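# Switch on the shaker holding four jars

## Task

Four jars are already sitting on the shaker; turn the shaker on. Its timer is already set to 20 seconds.

## Robot and tools

Robot: two arms, left_arm and right_arm, each with a parallel two-finger gripper and a wrist camera. The left_arm base is near (+0.047, +0.247, +0.015) m and the right_arm base near (-0.025, -0.249, +0.007) m. Both bases are turned almost nothing about z. The camera cable on each wrist counts as part of that arm: if it brushes an object, that is the arm touching it.

Frame: every printed hand position, orientation and target uses the scene frame. Its origin sits at table-top height, halfway between the two nominal bases. +z points up, +x points out over the table, and left_arm is on the +y side. Image left or right does not tell you which arm is which. Printed hand poses can be wrong by a few centimetres, more at long reach. end_effector_position is the spot between the finger pads, roughly 1 cm short of the tips. Fingers point along the gripper's +z and separate along its y.

Row format (shared by execute_actions and move): one list of 14 numbers covering both arms, even when only one moves. Order: dx, dy, dz, rx, ry, rz, opening for left_arm, then the same seven for right_arm. dx..rz are an offset, not a pose. They are measured along scene axes from that arm's Hand target as it was when the action or move began, and the rotation turns about the Hand target's position. rx, ry, rz form a single rotation vector. Scale: 1.0 equals 0.6 m or 180 degrees, range -1 to 1. Opening is absolute: +1 means fully open (0.094 m), -1 means shut. Sending the same nonzero offset again moves the arm further. Six zeros re-request the current Hand target. To keep a gripper unchanged, resend its current opening; a 0 there commands half open.

execute_actions(actions, cameras): actions is a list of actions. Each action is up to 15 rows, one per 1/30 s step; a short action repeats its last row to fill 15 steps. All rows in one action are offsets from that action's starting Hand target, not from the previous row. An empty list returns state plus all camera images. cameras takes names, ["all"] or [].

move(target, speed, blend, opening_speed, grip_force, blocking, cameras): drives each gripper in a straight line toward its offset. target is either one 14-number row or a list of up to 15 rows; every row counts from the same starting Hand targets. speed is in m/s, 0.002 to 2.9, default 0.25; turning rate caps at twice that in rad/s. You may give one value or one per target. blend is in metres and rounds corners between listed targets; 0 stops at each one. opening_speed is the rate of finger travel on the -1..+1 scale per second, at least 0.2; use it when closing on something fragile. grip_force is newtons per pad, 10 to 50, given as one value or one per arm, and it persists. blocking=false returns after about 0.5 s while the motion continues. Moves do not avoid obstacles or the other arm, so steer clear yourself. Do not pass close to an arm's own base; go around it. Faster moves overshoot more and hit harder. Changed openings on later targets apply only once everything is still.

wait(seconds 0-10): lets time pass with the last commands held; it ends early if a running move finishes. stop(): brakes a running move. zoom_image(camera, region [x0,y0,x1,y1] in pixels, at most 504x504): enlarges part of the latest image. Cameras are cam_high, cam_low, cam_over, cam_left_wrist and cam_right_wrist, each 672x504. read_manual gives only licence text. finished_scene(scene) ends the scene for good; call it only after the shaker is running and you have left it alone.

Results: each arm's end_effector_position (m), end_effector_quat_wxyz, Hand target (the last commanded pose after clipping; later offsets start from it), Joint positions (the last value is the opening in m), Joint velocities, joint torques, grip_measured (opening on the command scale, reads up to about 2.5 mm wide when empty), grip_effort_nm (gripper motor effort; negative means closing), and Tool commands. Calls with actions also list hand positions at some steps. A move adds a 'move:' line. done means the arm is within 10 mm and 2 degrees of its target. off_target, held, moving and fault are the other endings. limits=paced means a pose was clipped, and limits=held means a safety check held steps back. Neither done nor off_target tells you whether there was contact. A gripper often rests a few cm short because of friction; send the remaining distance as an offset. Orientation commands are clipped to within 40 degrees of the current orientation on each step.

Avoid: striking the shaker or table hard, pressing hard on the button (slow approach, small overshoot past contact), knocking jars over or off the table, and any contact between the two arms, their grippers or their cameras. A blocked arm keeps pushing; to release it, command a target back behind its current position. Holding an arm stretched out or pushing into an unreachable pose heats its motors. A MOTOR HOT line appears at 75 °C, and at 90 °C that arm folds and goes idle. Loose objects may occasionally get nudged by outside forces.

Each tool is called as name(argument=value, ...) on one line, values as JSON.

## Session

execute_actions(actions=[])

Scene clock: 0.00 s.
left_arm: end_effector_position=(+0.3293, +0.1808, +0.1987) grip_measured=+1.000 grip_effort_nm=n/a end_effector_quat_wxyz=(+0.425, +0.027, +0.903, -0.050) | right_arm: end_effector_position=(+0.3126, -0.1152, +0.2949) grip_measured=+1.000 grip_effort_nm=n/a end_effector_quat_wxyz=(+0.449, -0.077, +0.873, +0.174)
Joint positions: left_arm=[-0.309 0.854 0.713 -0.553 -0.13 -0.195 0.094] | right_arm=[0.283 1.137 1.154 -0.588 -0.12 0.205 0.094]
Joint velocities: within noise
Joint torques (N m): no reading
Heat: left arm: 27 °C; right arm: 29 °C.
Hand target: left_arm +0.3282, +0.1815, +0.2006; +0.426, +0.026, +0.903, -0.049 | right_arm +0.3129, -0.1150, +0.3064; +0.463, -0.078, +0.865, +0.177
Tool commands: left_gripper/opening=+1.0 right_gripper/opening=+1.0

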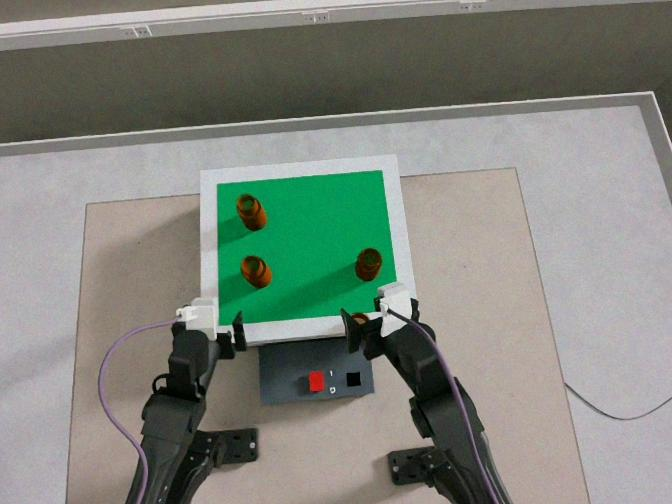

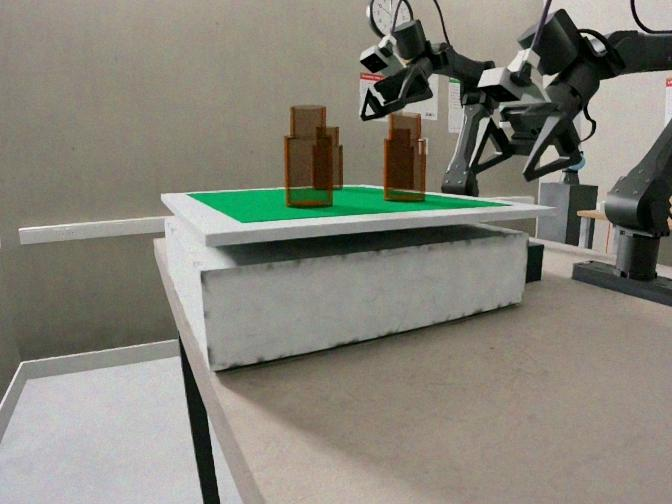

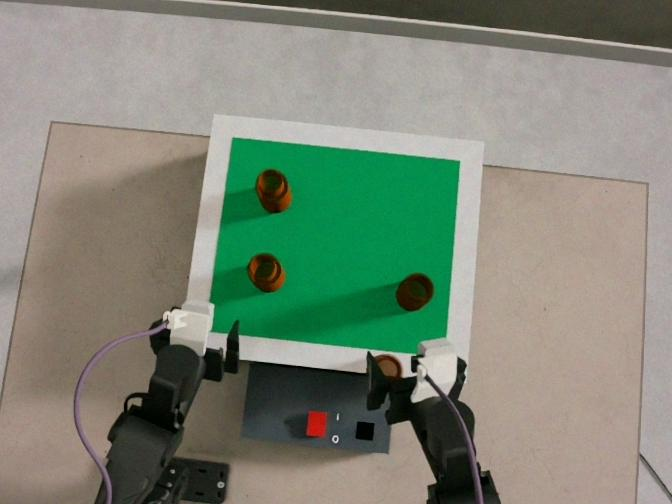

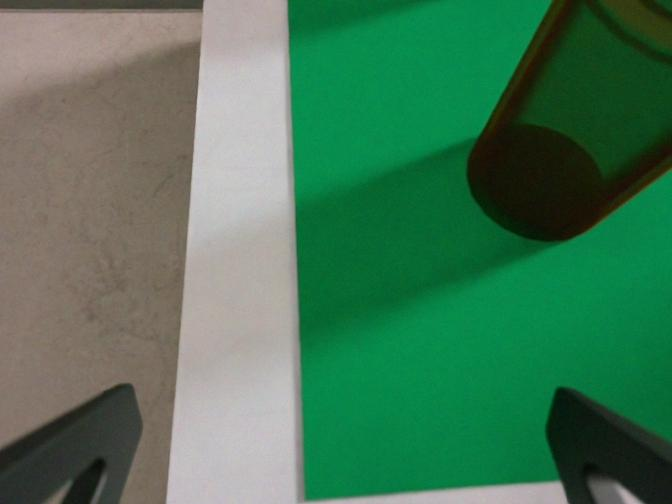

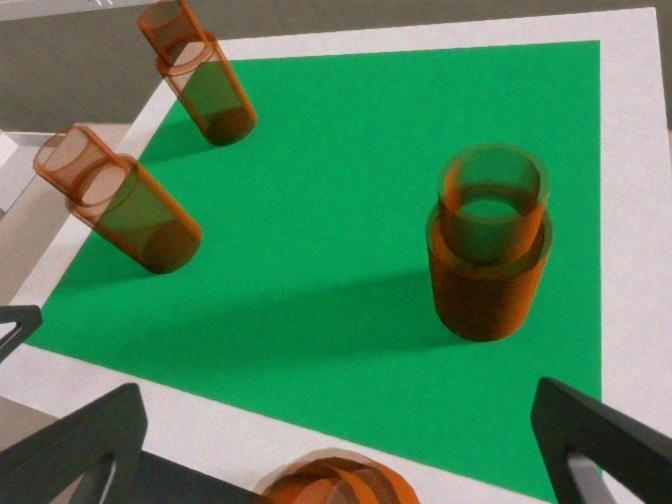

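zoom_image(camera="cam_over", region=[230, 320, 480, 480])

zoom_image(camera="cam_right_wrist", region=[200, 350, 504, 504])

zoom_image(camera="cam_high", region=[250, 280, 430, 420])

zoom_image(camera="cam_low", region=[250, 80, 570, 320])

Scaled by 2.016 from the camera's 672x504 image, which has a finer 960x720 frame.

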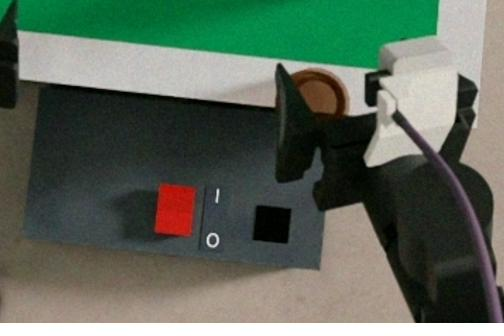

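Scaled by 1.658 from the camera's 672x504 image, which has a finer 960x720 frame.

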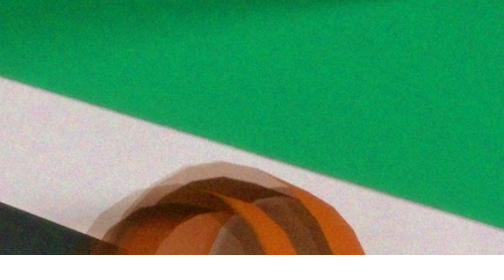

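Scaled by 2.800 from the camera's 672x504 image, which has a finer 960x720 frame.

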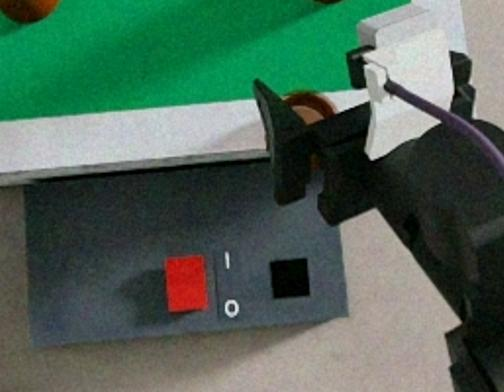

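Scaled by 1.575 from the camera's 672x504 image, which has a finer 960x720 frame.

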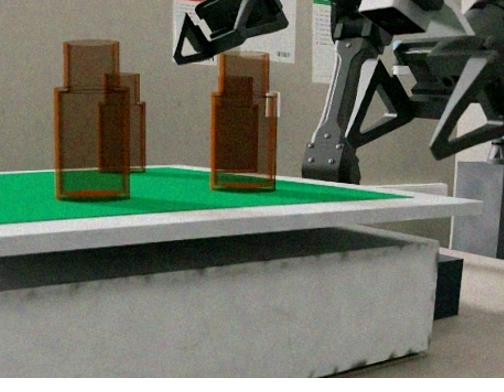

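move(target=[0,0,0,0,0,0,1,-0.12,-0.1,0.12,0,0,0,1], speed=0.12, cameras=["all"])

Scene clock: 6.67 s.
left_arm: end_effector_position=(+0.3293, +0.1808, +0.1987) grip_measured=+1.000 grip_effort_nm=-0.01 end_effector_quat_wxyz=(+0.425, +0.027, +0.903, -0.050) | right_arm: end_effector_position=(+0.2436, -0.1743, +0.3656) grip_measured=+1.000 grip_effort_nm=-0.01 end_effector_quat_wxyz=(+0.450, -0.073, +0.872, +0.177)
Joint positions: left_arm=[-0.309 0.854 0.713 -0.553 -0.13 -0.195 0.094] | right_arm=[0.016 0.99 1.411 -1.022 -0.343 0.065 0.094]
Joint torques (N m): left_arm=[0.02 -1.39 9.17 1.72 -0.09 0.01] | right_arm=[-0.92 -1.51 7.82 1.6 -0.23 -0.13]
Heat: left arm: 29 °C; right arm: 29 °C.
Hand target: left_arm +0.3282, +0.1815, +0.2006; +0.426, +0.026, +0.903, -0.049 | right_arm +0.2409, -0.1751, +0.3783; +0.463, -0.078, +0.865, +0.177
Off the commanded pose: left_arm 0.002 m, 0 deg | right_arm 0.013 m, 2 deg.
move: off_target (right_arm)

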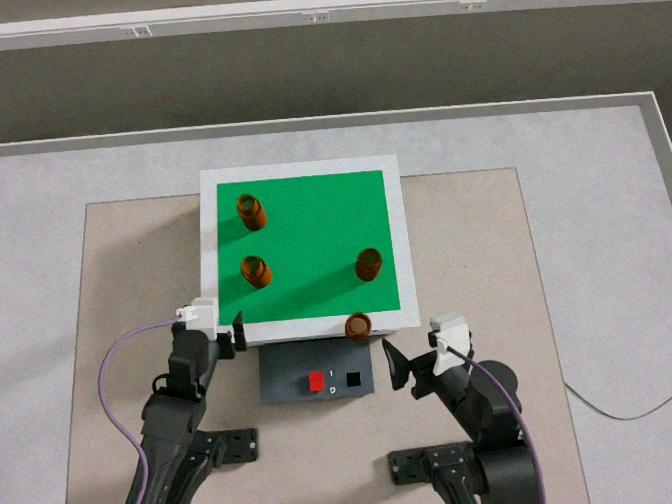

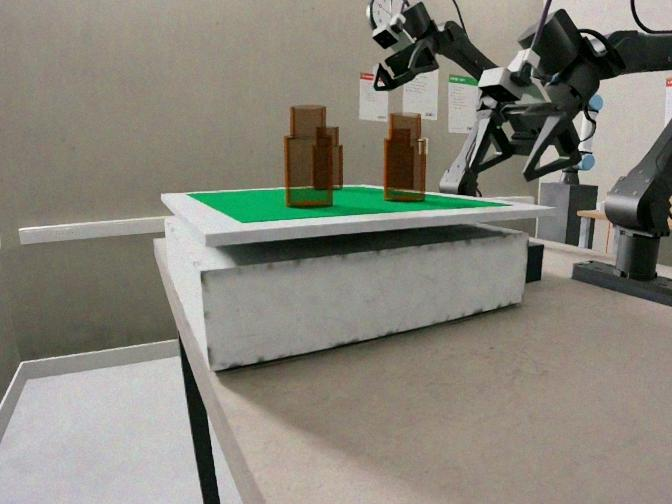

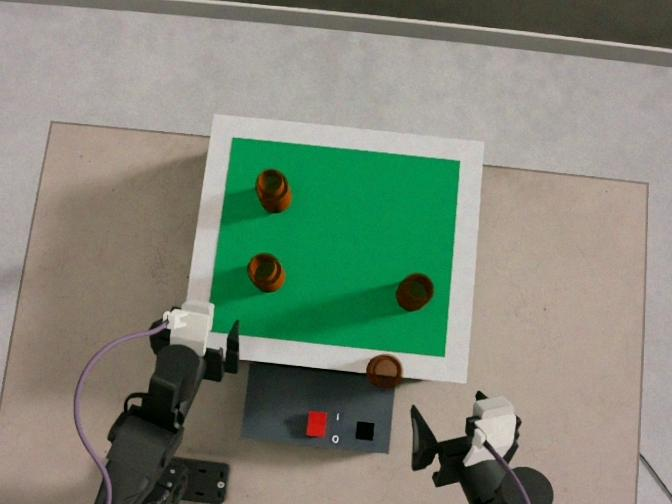

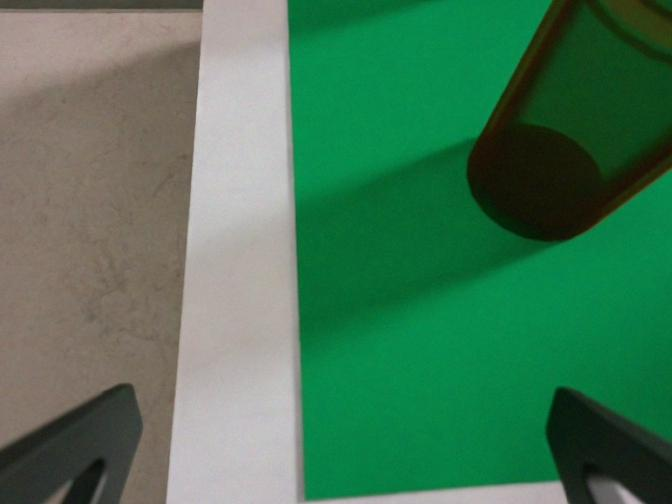

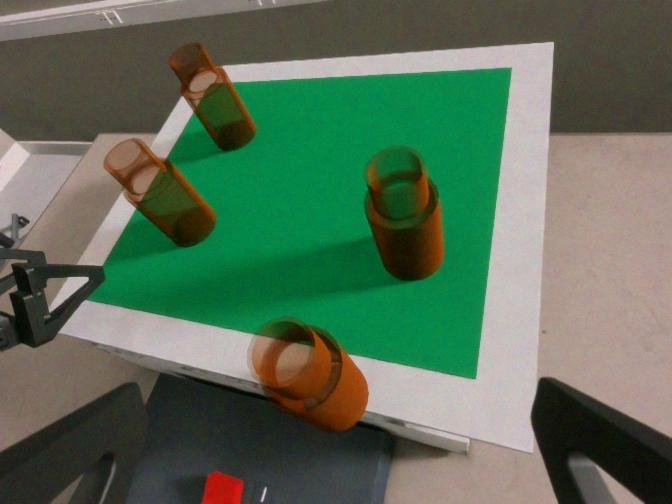

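move(target=[0,0,0,0,0,0,1,0.0517,0.11,-0.03,-0.0862,0.0198,0.0172,1], speed=0.12, cameras=["all"])

Scene clock: 40.67 s.
left_arm: end_effector_position=(+0.3293, +0.1808, +0.1987) grip_measured=+1.000 grip_effort_nm=-0.01 end_effector_quat_wxyz=(+0.425, +0.027, +0.903, -0.050) | right_arm: end_effector_position=(+0.2727, -0.1099, +0.3479) grip_measured=+1.000 grip_effort_nm=-0.01 end_effector_quat_wxyz=(+0.405, -0.162, +0.897, +0.070)
Joint positions: left_arm=[-0.309 0.854 0.713 -0.553 -0.13 -0.195 0.094] | right_arm=[0.461 1.232 1.577 -1.075 0.108 0.089 0.094]
Joint torques (N m): left_arm=[0.05 -1.37 9.18 1.7 -0.1 0.01] | right_arm=[0.68 -3.34 8.32 1.52 0.14 0.11]
Heat: left arm: 33 °C; right arm: 30 °C.
Hand target: left_arm +0.3282, +0.1815, +0.2006; +0.426, +0.026, +0.903, -0.049 | right_arm +0.2720, -0.1091, +0.3603; +0.416, -0.158, +0.892, +0.073
Off the commanded pose: left_arm 0.002 m, 0 deg | right_arm 0.012 m, 2 deg.
move: off_target (right_arm)

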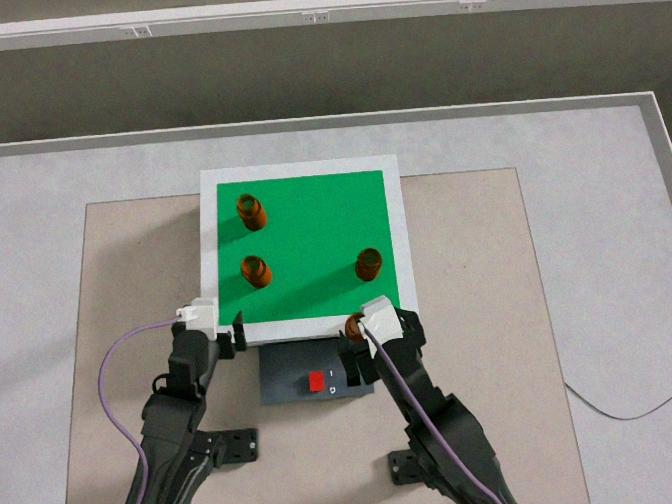

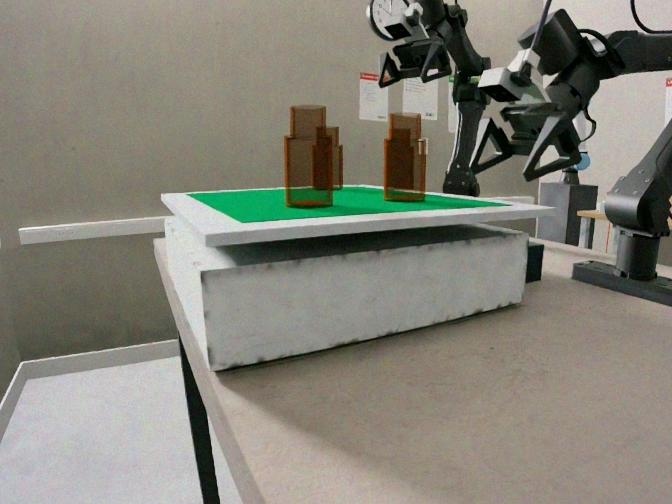

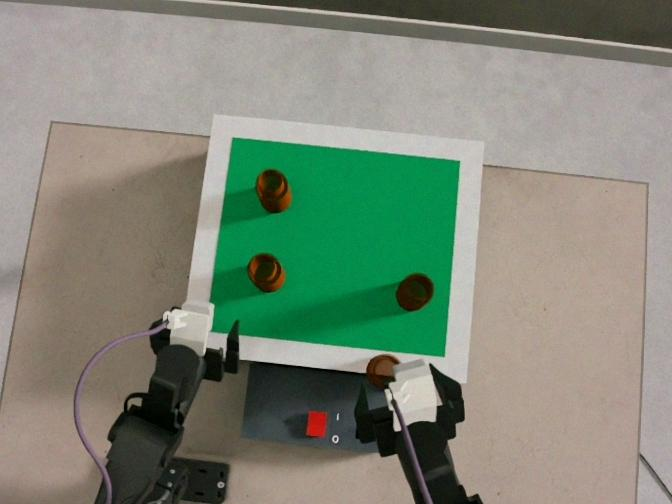

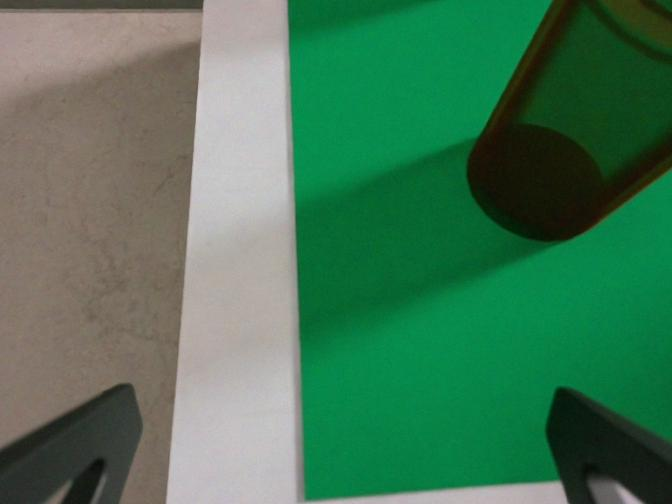

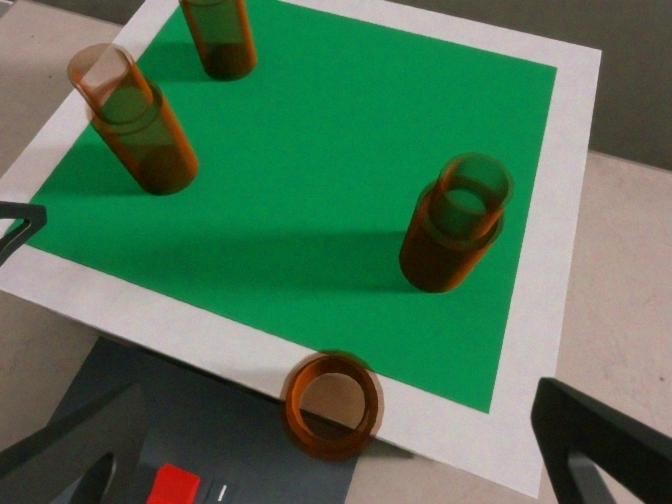

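move(target=[0,0,0,0,0,0,1,0.012,0.008,-0.2,0,0,0,1], speed=0.1, cameras=["all"])

Scene clock: 48.67 s.
left_arm: end_effector_position=(+0.3293, +0.1808, +0.1987) grip_measured=+1.000 grip_effort_nm=-0.01 end_effector_quat_wxyz=(+0.425, +0.027, +0.903, -0.050) | right_arm: end_effector_position=(+0.2790, -0.1071, +0.2328) grip_measured=+1.000 grip_effort_nm=-0.01 end_effector_quat_wxyz=(+0.398, -0.161, +0.901, +0.067)
Joint positions: left_arm=[-0.309 0.854 0.713 -0.553 -0.13 -0.195 0.094] | right_arm=[0.461 1.112 1.03 -0.663 0.111 0.091 0.094]
Joint torques (N m): left_arm=[0.08 -1.39 9.2 1.7 -0.08 0.02] | right_arm=[1.02 -5.26 5.24 1.82 0.13 0.11]
Heat: left arm: 33 °C; right arm: 31 °C.
Hand target: left_arm +0.3282, +0.1815, +0.2006; +0.426, +0.026, +0.903, -0.049 | right_arm +0.2792, -0.1043, +0.2403; +0.416, -0.158, +0.892, +0.073
Off the commanded pose: left_arm 0.002 m, 0 deg | right_arm 0.008 m, 2 deg.
move: done

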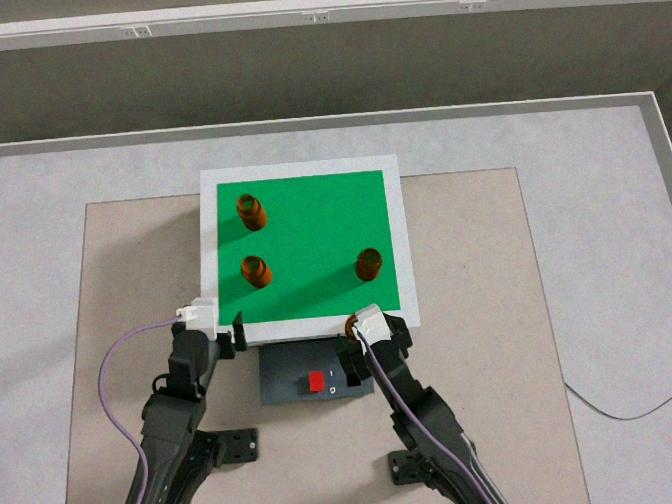

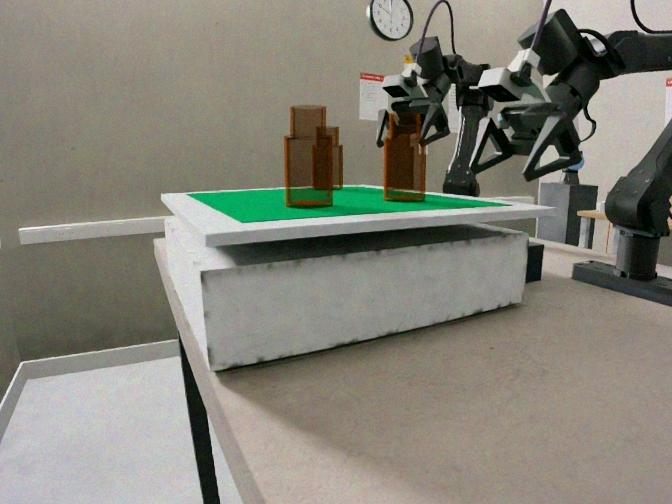

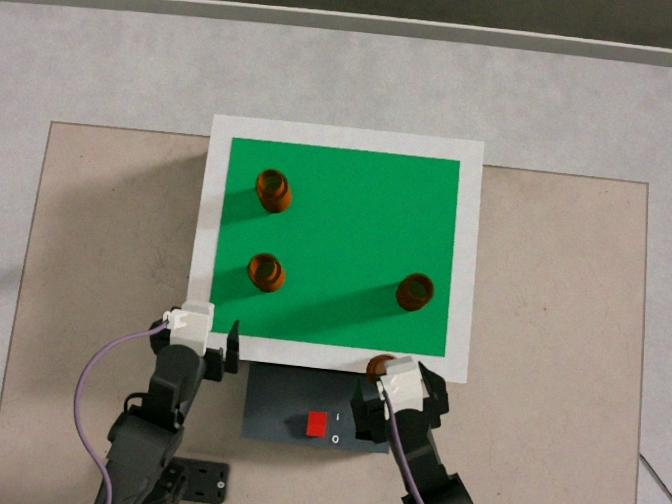

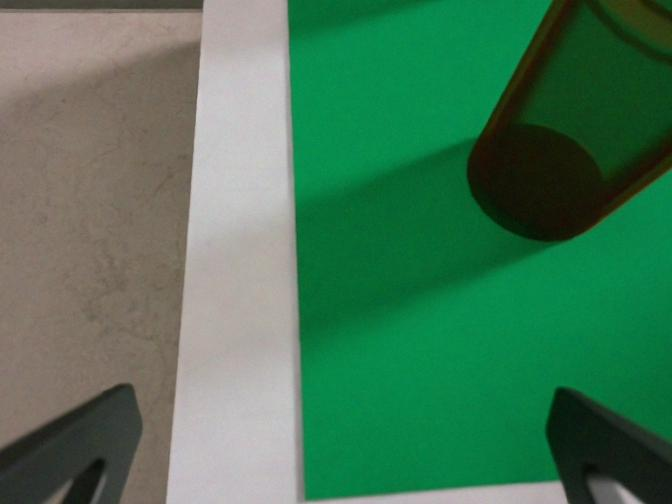

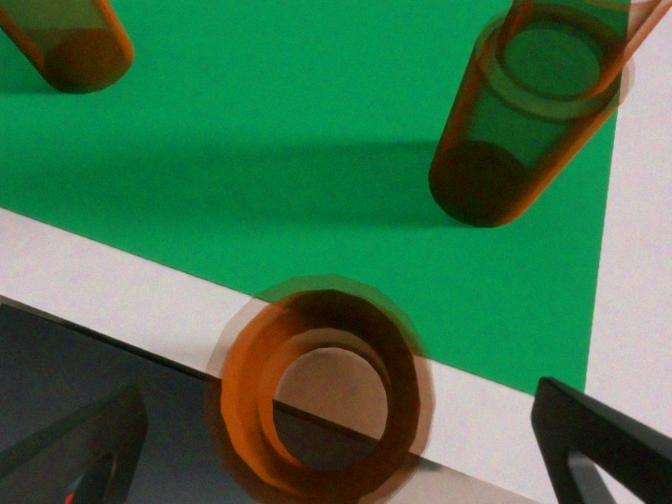

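move(target=[0,0,0,0,0,0,1,0.003,0.008,-0.012,0,0,0,1], speed=0.05)

move(target=[0,0,0,0,0,0,1,0,0,0,0,0,0,0.0], grip_force=18, opening_speed=0.25, cameras=["cam_low","cam_right_wrist"])

Scene clock: 54.13 s.
left_arm: end_effector_position=(+0.3293, +0.1808, +0.1987) grip_measured=+1.000 grip_effort_nm=-0.01 end_effector_quat_wxyz=(+0.425, +0.027, +0.903, -0.050) | right_arm: end_effector_position=(+0.2795, -0.1020, +0.2296) grip_measured=+1.000 grip_effort_nm=-0.01 end_effector_quat_wxyz=(+0.403, -0.162, +0.898, +0.069)
Joint positions: left_arm=[-0.309 0.854 0.713 -0.553 -0.13 -0.195 0.094] | right_arm=[0.48 1.112 1.008 -0.631 0.123 0.102 0.094]
Joint torques (N m): left_arm=[0.05 -1.42 9.17 1.71 -0.1 0.04] | right_arm=[0.77 -4.22 5.08 1.84 0.13 0.11]
Heat: left arm: 33 °C; right arm: 31 °C.
Hand target: left_arm +0.3282, +0.1815, +0.2006; +0.426, +0.026, +0.903, -0.049 | right_arm +0.2810, -0.0995, +0.2331; +0.416, -0.158, +0.892, +0.073
Off the commanded pose: left_arm 0.002 m, 0 deg | right_arm 0.005 m, 2 deg.
move: done

Scene clock: 58.33 s.
left_arm: end_effector_position=(+0.3293, +0.1808, +0.1987) grip_measured=+1.000 grip_effort_nm=-0.01 end_effector_quat_wxyz=(+0.425, +0.027, +0.903, -0.050) | right_arm: end_effector_position=(+0.2797, -0.1022, +0.2297) grip_measured=+0.112 grip_effort_nm=-0.43 end_effector_quat_wxyz=(+0.404, -0.161, +0.898, +0.069)
Joint positions: left_arm=[-0.309 0.854 0.713 -0.553 -0.13 -0.195 0.094] | right_arm=[0.48 1.112 1.008 -0.63 0.124 0.102 0.052]
Joint torques (N m): left_arm=[0.09 -1.35 9.21 1.72 -0.09 0.01] | right_arm=[0.81 -4.18 5.05 1.84 0.14 0.11]
Heat: left arm: 33 °C; right arm: 32 °C.
Hand target: left_arm +0.3282, +0.1815, +0.2006; +0.426, +0.026, +0.903, -0.049 | right_arm +0.2810, -0.0995, +0.2331; +0.416, -0.158, +0.892, +0.073
Off the commanded pose: left_arm 0.002 m, 0 deg | right_arm 0.005 m, 2 deg.
grip_force (N): 18, 18
move: done
Images, in order (width x height): cam_low 672x504, cam_right_wrist 672x504.

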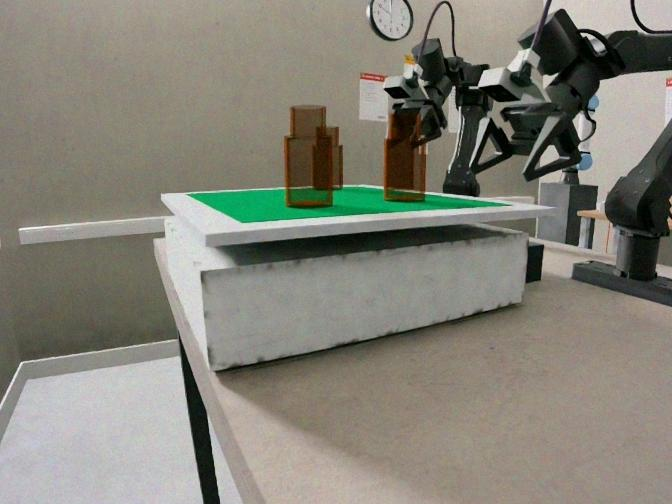

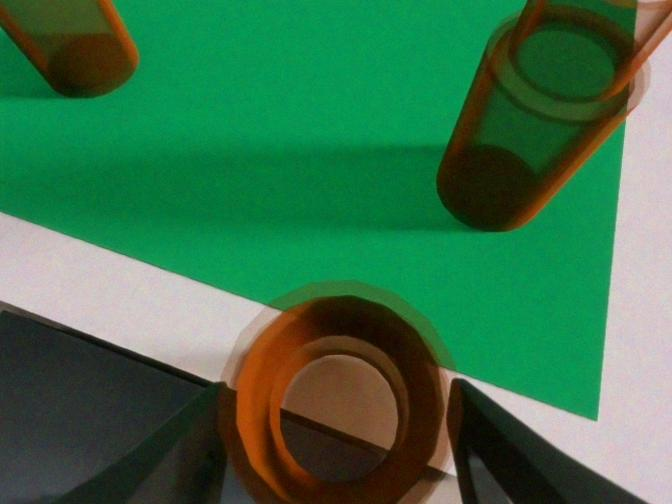

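move(target=[[0,0,0,0,0,0,1,0,0,0.06,0,0,0,0],[0,0,0,0,0,0,1,0.15,0.14,0.06,0,0,0,0]], speed=0.08, cameras=["all"])

Scene clock: 65.70 s.
left_arm: end_effector_position=(+0.3293, +0.1808, +0.1987) grip_measured=+1.000 grip_effort_nm=-0.01 end_effector_quat_wxyz=(+0.425, +0.027, +0.903, -0.050) | right_arm: end_effector_position=(+0.3571, -0.0267, +0.2396) grip_measured=+0.110 grip_effort_nm=-0.45 end_effector_quat_wxyz=(+0.373, -0.169, +0.910, +0.057)
Joint positions: left_arm=[-0.309 0.854 0.713 -0.553 -0.13 -0.195 0.094] | right_arm=[0.567 1.574 1.453 -0.692 0.183 0.159 0.052]
Joint torques (N m): left_arm=[0.05 -1.44 9.17 1.72 -0.1 0.02] | right_arm=[0.76 -7.65 10.33 1.97 0.24 0.08]
Heat: left arm: 34 °C; right arm: 32 °C.
Hand target: left_arm +0.3282, +0.1815, +0.2006; +0.426, +0.026, +0.903, -0.049 | right_arm +0.3710, -0.0155, +0.2691; +0.416, -0.158, +0.892, +0.073
Off the commanded pose: left_arm 0.002 m, 0 deg | right_arm 0.034 m, 6 deg.
grip_force (N): 18, 18
move: off_target (right_arm)

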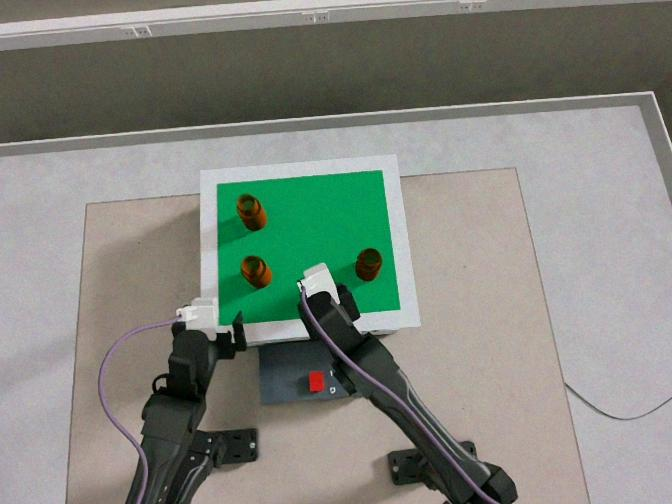

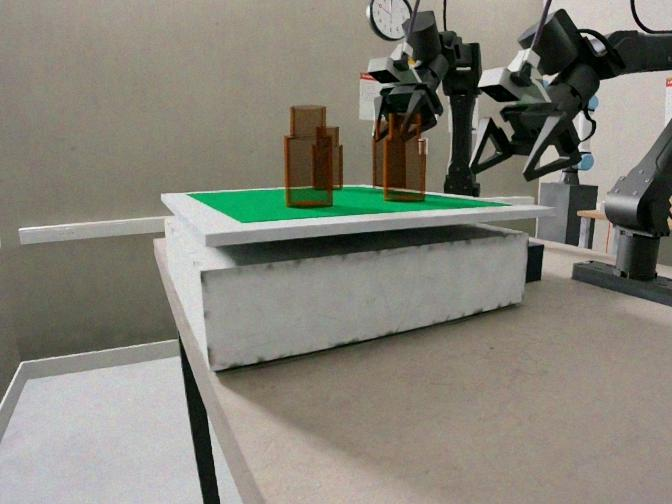

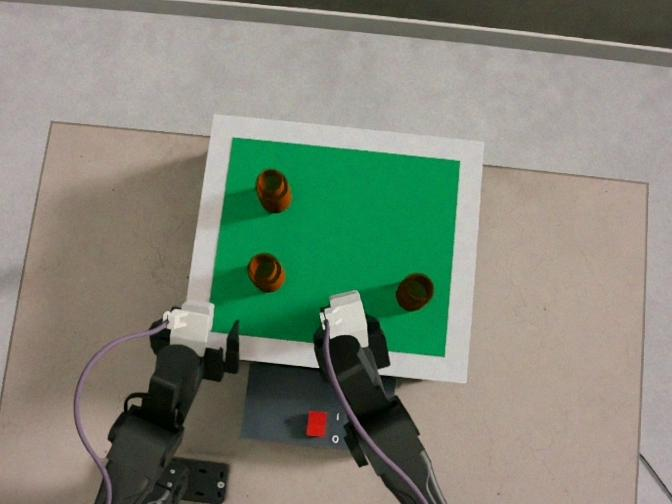

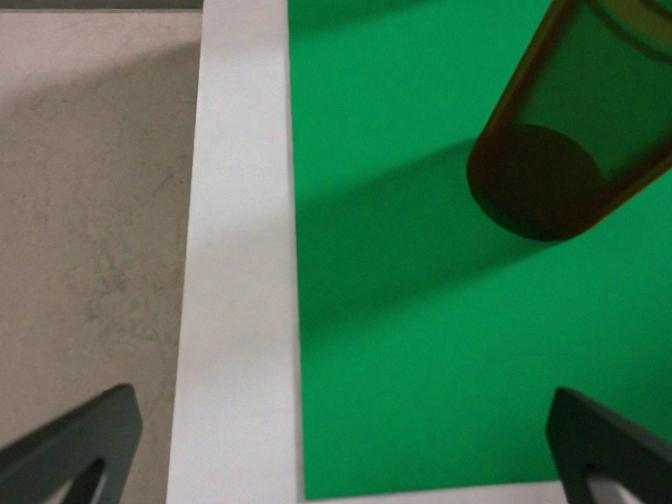

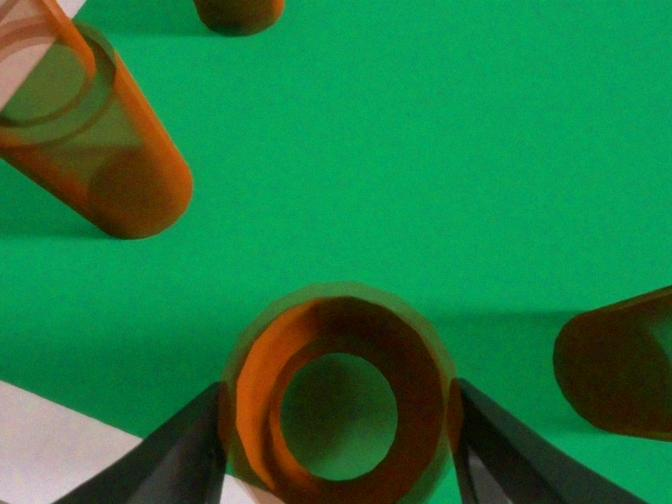

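move(target=[0,0,0,0,0,0,1,0.03,-0.005,0,0.0076,-0.0209,0,0], speed=0.06, cameras=["all"])

Scene clock: 71.47 s.
left_arm: end_effector_position=(+0.3293, +0.1808, +0.1987) grip_measured=+1.000 grip_effort_nm=-0.01 end_effector_quat_wxyz=(+0.425, +0.027, +0.903, -0.050) | right_arm: end_effector_position=(+0.3783, -0.0216, +0.2576) grip_measured=+0.110 grip_effort_nm=-0.45 end_effector_quat_wxyz=(+0.421, -0.161, +0.890, +0.070)
Joint positions: left_arm=[-0.309 0.854 0.713 -0.553 -0.13 -0.195 0.094] | right_arm=[0.55 1.582 1.453 -0.574 0.183 0.141 0.052]
Joint torques (N m): left_arm=[0.06 -1.37 9.17 1.71 -0.09 0.02] | right_arm=[-0.76 -7.82 6.23 2.16 0.08 -0.08]
Heat: left arm: 34 °C; right arm: 33 °C.
Hand target: left_arm +0.3282, +0.1815, +0.2006; +0.426, +0.026, +0.903, -0.049 | right_arm +0.3889, -0.0185, +0.2692; +0.447, -0.155, +0.877, +0.079
Off the commanded pose: left_arm 0.002 m, 0 deg | right_arm 0.016 m, 4 deg.
grip_force (N): 18, 18
move: off_target (right_arm)

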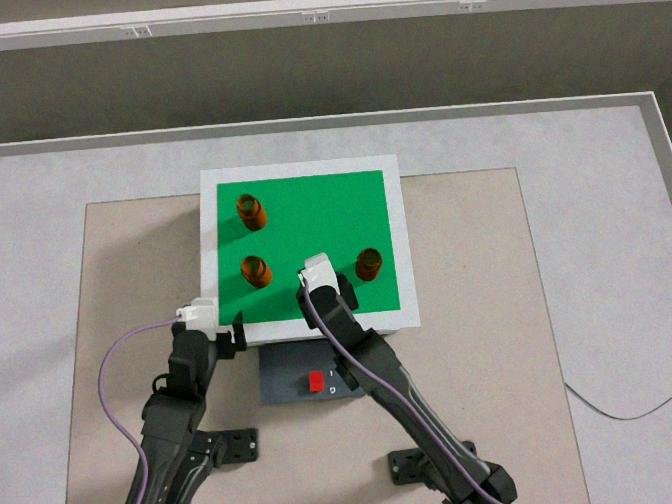

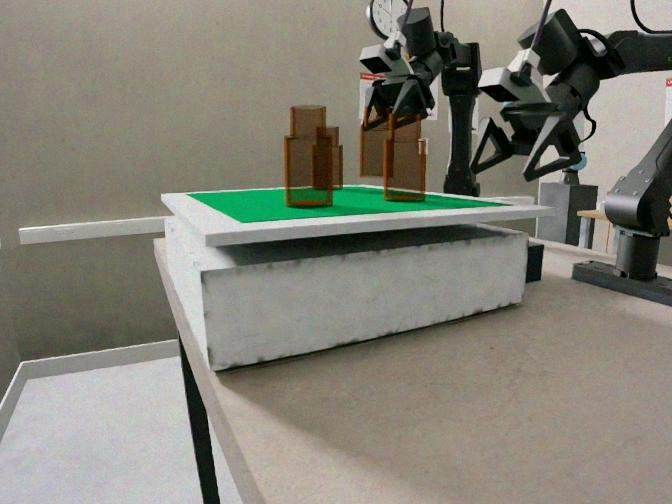

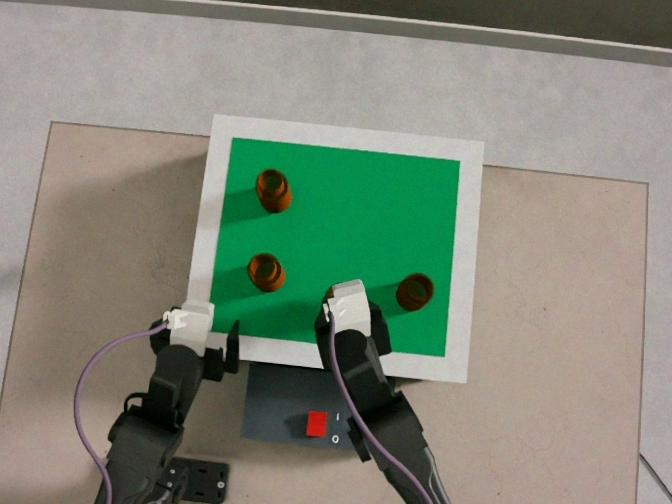

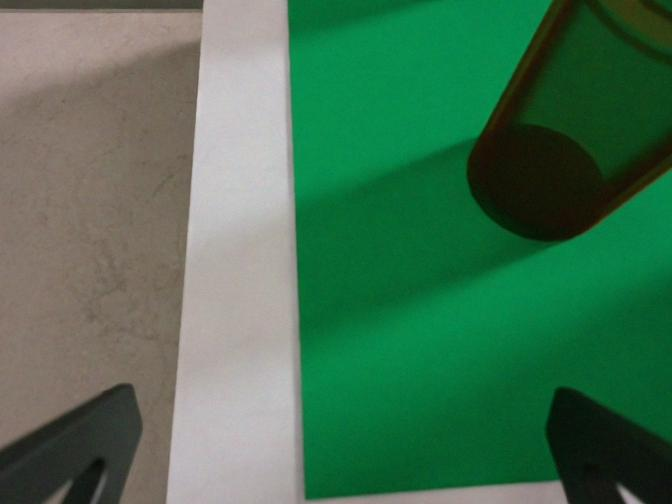

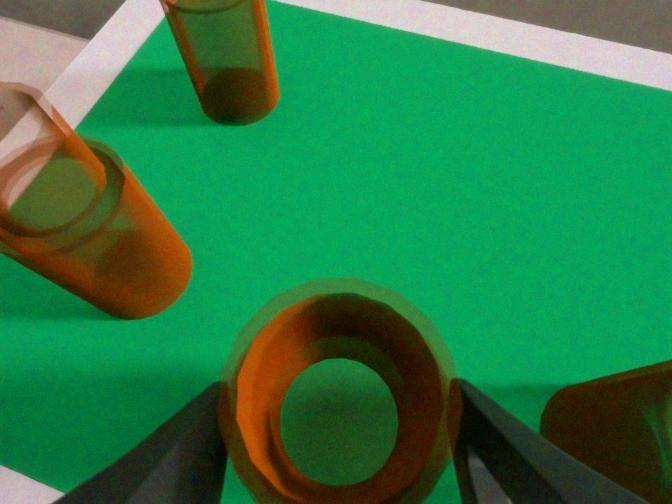

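move(target=[0,0,0,0,0,0,1,0,0,-0.033,0,0,0,0], speed=0.04, cameras=["cam_low","cam_right_wrist"])

Scene clock: 75.13 s.
left_arm: end_effector_position=(+0.3293, +0.1808, +0.1987) grip_measured=+1.000 grip_effort_nm=-0.01 end_effector_quat_wxyz=(+0.425, +0.027, +0.903, -0.050) | right_arm: end_effector_position=(+0.3797, -0.0206, +0.2390) grip_measured=+0.110 grip_effort_nm=-0.45 end_effector_quat_wxyz=(+0.422, -0.160, +0.890, +0.071)
Joint positions: left_arm=[-0.309 0.854 0.713 -0.553 -0.13 -0.195 0.094] | right_arm=[0.55 1.582 1.377 -0.497 0.183 0.141 0.052]
Joint torques (N m): left_arm=[0.01 -1.4 9.16 1.71 -0.11 0.03] | right_arm=[-0.75 -8.32 5.7 2.19 0.09 -0.06]
Heat: left arm: 34 °C; right arm: 34 °C.
Hand target: left_arm +0.3282, +0.1815, +0.2006; +0.426, +0.026, +0.903, -0.049 | right_arm +0.3889, -0.0185, +0.2495; +0.447, -0.155, +0.877, +0.079
Off the commanded pose: left_arm 0.002 m, 0 deg | right_arm 0.014 m, 3 deg.
grip_force (N): 18, 18
move: off_target (right_arm)
Images, in order (width x height): cam_low 672x504, cam_right_wrist 672x504.

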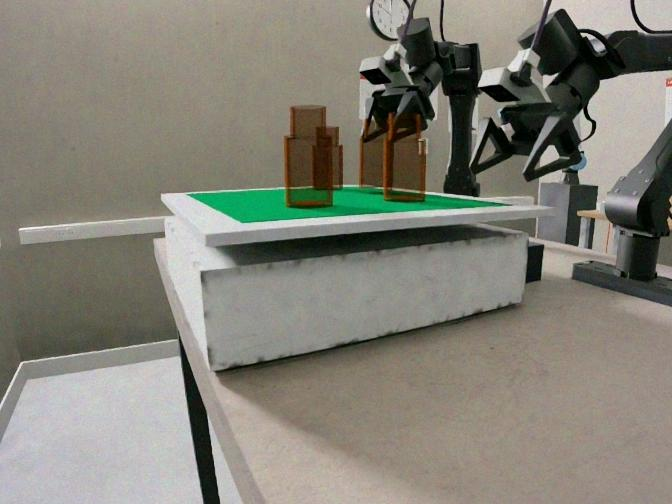

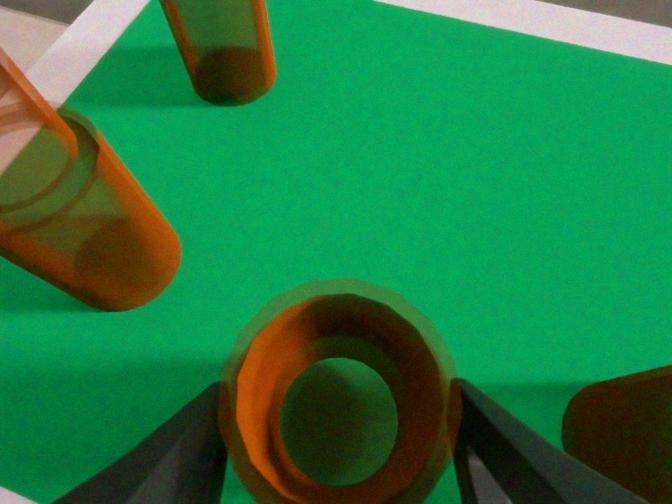

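move(target=[0,0,0,0,0,0,1,0,0,-0.009,-0.0038,0.0105,0,0], speed=0.03)

move(target=[0,0,0,0,0,0,1,0,0,-0.008,0,0,0,0], speed=0.03, cameras=["cam_low","cam_right_wrist"])

Scene clock: 77.93 s.
left_arm: end_effector_position=(+0.3293, +0.1808, +0.1987) grip_measured=+1.000 grip_effort_nm=-0.01 end_effector_quat_wxyz=(+0.425, +0.027, +0.903, -0.050) | right_arm: end_effector_position=(+0.3809, -0.0193, +0.2327) grip_measured=+0.110 grip_effort_nm=-0.45 end_effector_quat_wxyz=(+0.415, -0.162, +0.892, +0.071)
Joint positions: left_arm=[-0.309 0.854 0.713 -0.553 -0.13 -0.195 0.094] | right_arm=[0.549 1.596 1.377 -0.496 0.177 0.141 0.052]
Joint torques (N m): left_arm=[0.05 -1.43 9.24 1.71 -0.09 0.02] | right_arm=[-0.84 -7.87 7.76 1.81 0.05 -0.02]
Heat: left arm: 34 °C; right arm: 34 °C.
Hand target: left_arm +0.3282, +0.1815, +0.2006; +0.426, +0.026, +0.903, -0.049 | right_arm +0.3890, -0.0185, +0.2441; +0.432, -0.156, +0.885, +0.076
Off the commanded pose: left_arm 0.002 m, 0 deg | right_arm 0.014 m, 2 deg.
grip_force (N): 18, 18
move: off_target (right_arm)

Scene clock: 78.63 s.
left_arm: end_effector_position=(+0.3293, +0.1808, +0.1987) grip_measured=+1.000 grip_effort_nm=-0.01 end_effector_quat_wxyz=(+0.425, +0.027, +0.903, -0.050) | right_arm: end_effector_position=(+0.3809, -0.0193, +0.2327) grip_measured=+0.110 grip_effort_nm=-0.45 end_effector_quat_wxyz=(+0.415, -0.162, +0.892, +0.071)
Joint positions: left_arm=[-0.309 0.854 0.713 -0.553 -0.13 -0.195 0.094] | right_arm=[0.549 1.596 1.377 -0.496 0.177 0.141 0.052]
Joint torques (N m): left_arm=[0.05 -1.42 9.21 1.73 -0.09 0.03] | right_arm=[-0.9 -7.83 6.2 1.96 0.05 -0.03]
Heat: left arm: 34 °C; right arm: 34 °C.
Hand target: left_arm +0.3282, +0.1815, +0.2006; +0.426, +0.026, +0.903, -0.049 | right_arm +0.3890, -0.0185, +0.2393; +0.432, -0.156, +0.885, +0.076
Off the commanded pose: left_arm 0.002 m, 0 deg | right_arm 0.010 m, 2 deg.
grip_force (N): 18, 18
move: done
Images, in order (width x height): cam_low 672x504, cam_right_wrist 672x504.

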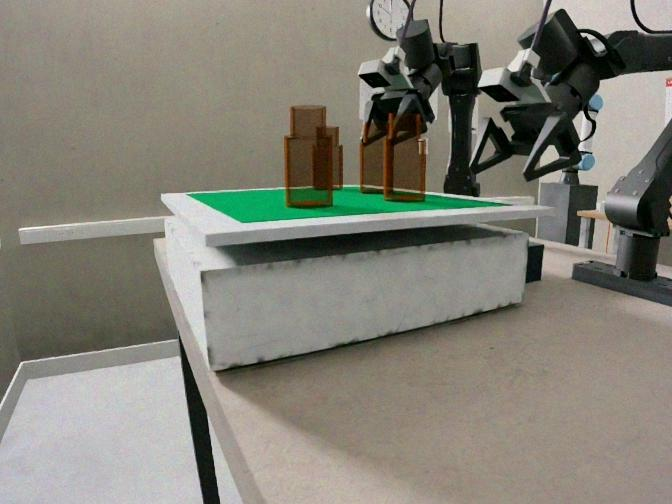

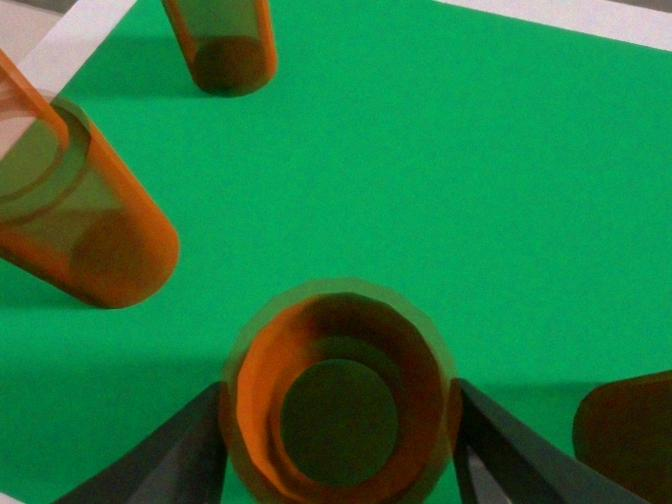

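move(target=[0,0,0,0,0,0,1,0,0,-0.012,0,0,0,0], speed=0.03, cameras=["cam_low","cam_right_wrist"])

zoom_image(camera="cam_low", region=[330, 80, 450, 220])

Scene clock: 82.93 s.
left_arm: end_effector_position=(+0.3293, +0.1808, +0.1987) grip_measured=+1.000 grip_effort_nm=-0.01 end_effector_quat_wxyz=(+0.425, +0.027, +0.903, -0.050) | right_arm: end_effector_position=(+0.3838, -0.0174, +0.2335) grip_measured=+0.109 grip_effort_nm=-0.45 end_effector_quat_wxyz=(+0.424, -0.160, +0.888, +0.074)
Joint positions: left_arm=[-0.309 0.854 0.713 -0.553 -0.13 -0.195 0.094] | right_arm=[0.549 1.596 1.365 -0.462 0.177 0.141 0.052]
Joint torques (N m): left_arm=[0.03 -1.39 9.18 1.71 -0.09 0.02] | right_arm=[-0.9 -7.82 5.08 1.91 0.07 -0.02]
Heat: left arm: 34 °C; right arm: 34 °C.
Hand target: left_arm +0.3282, +0.1815, +0.2006; +0.426, +0.026, +0.903, -0.049 | right_arm +0.3890, -0.0185, +0.2321; +0.432, -0.156, +0.885, +0.076
Off the commanded pose: left_arm 0.002 m, 0 deg | right_arm 0.006 m, 1 deg.
grip_force (N): 18, 18
move: done
Images, in order (width x height): cam_low 672x504, cam_right_wrist 672x504.

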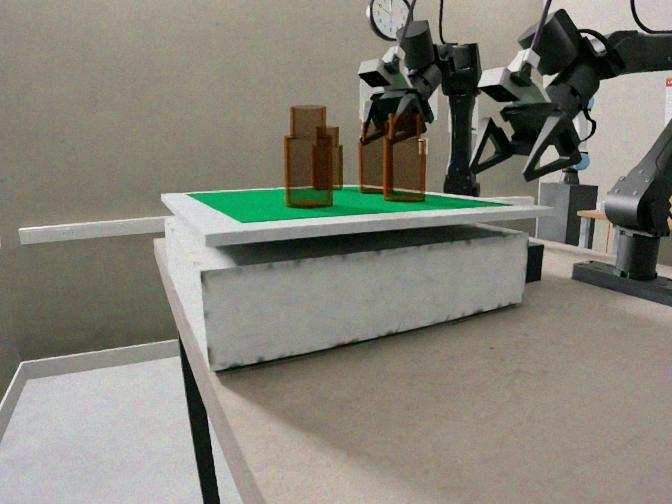

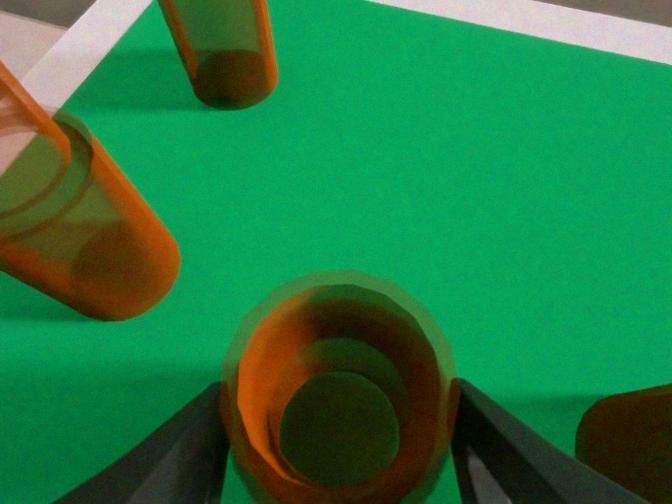

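Scaled by 3.600 from the camera's 672x504 image, which has a finer 960x720 frame.

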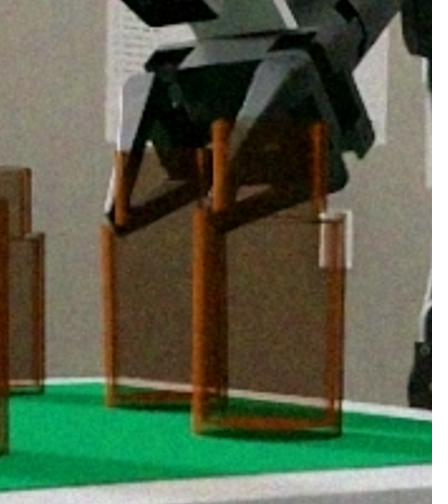

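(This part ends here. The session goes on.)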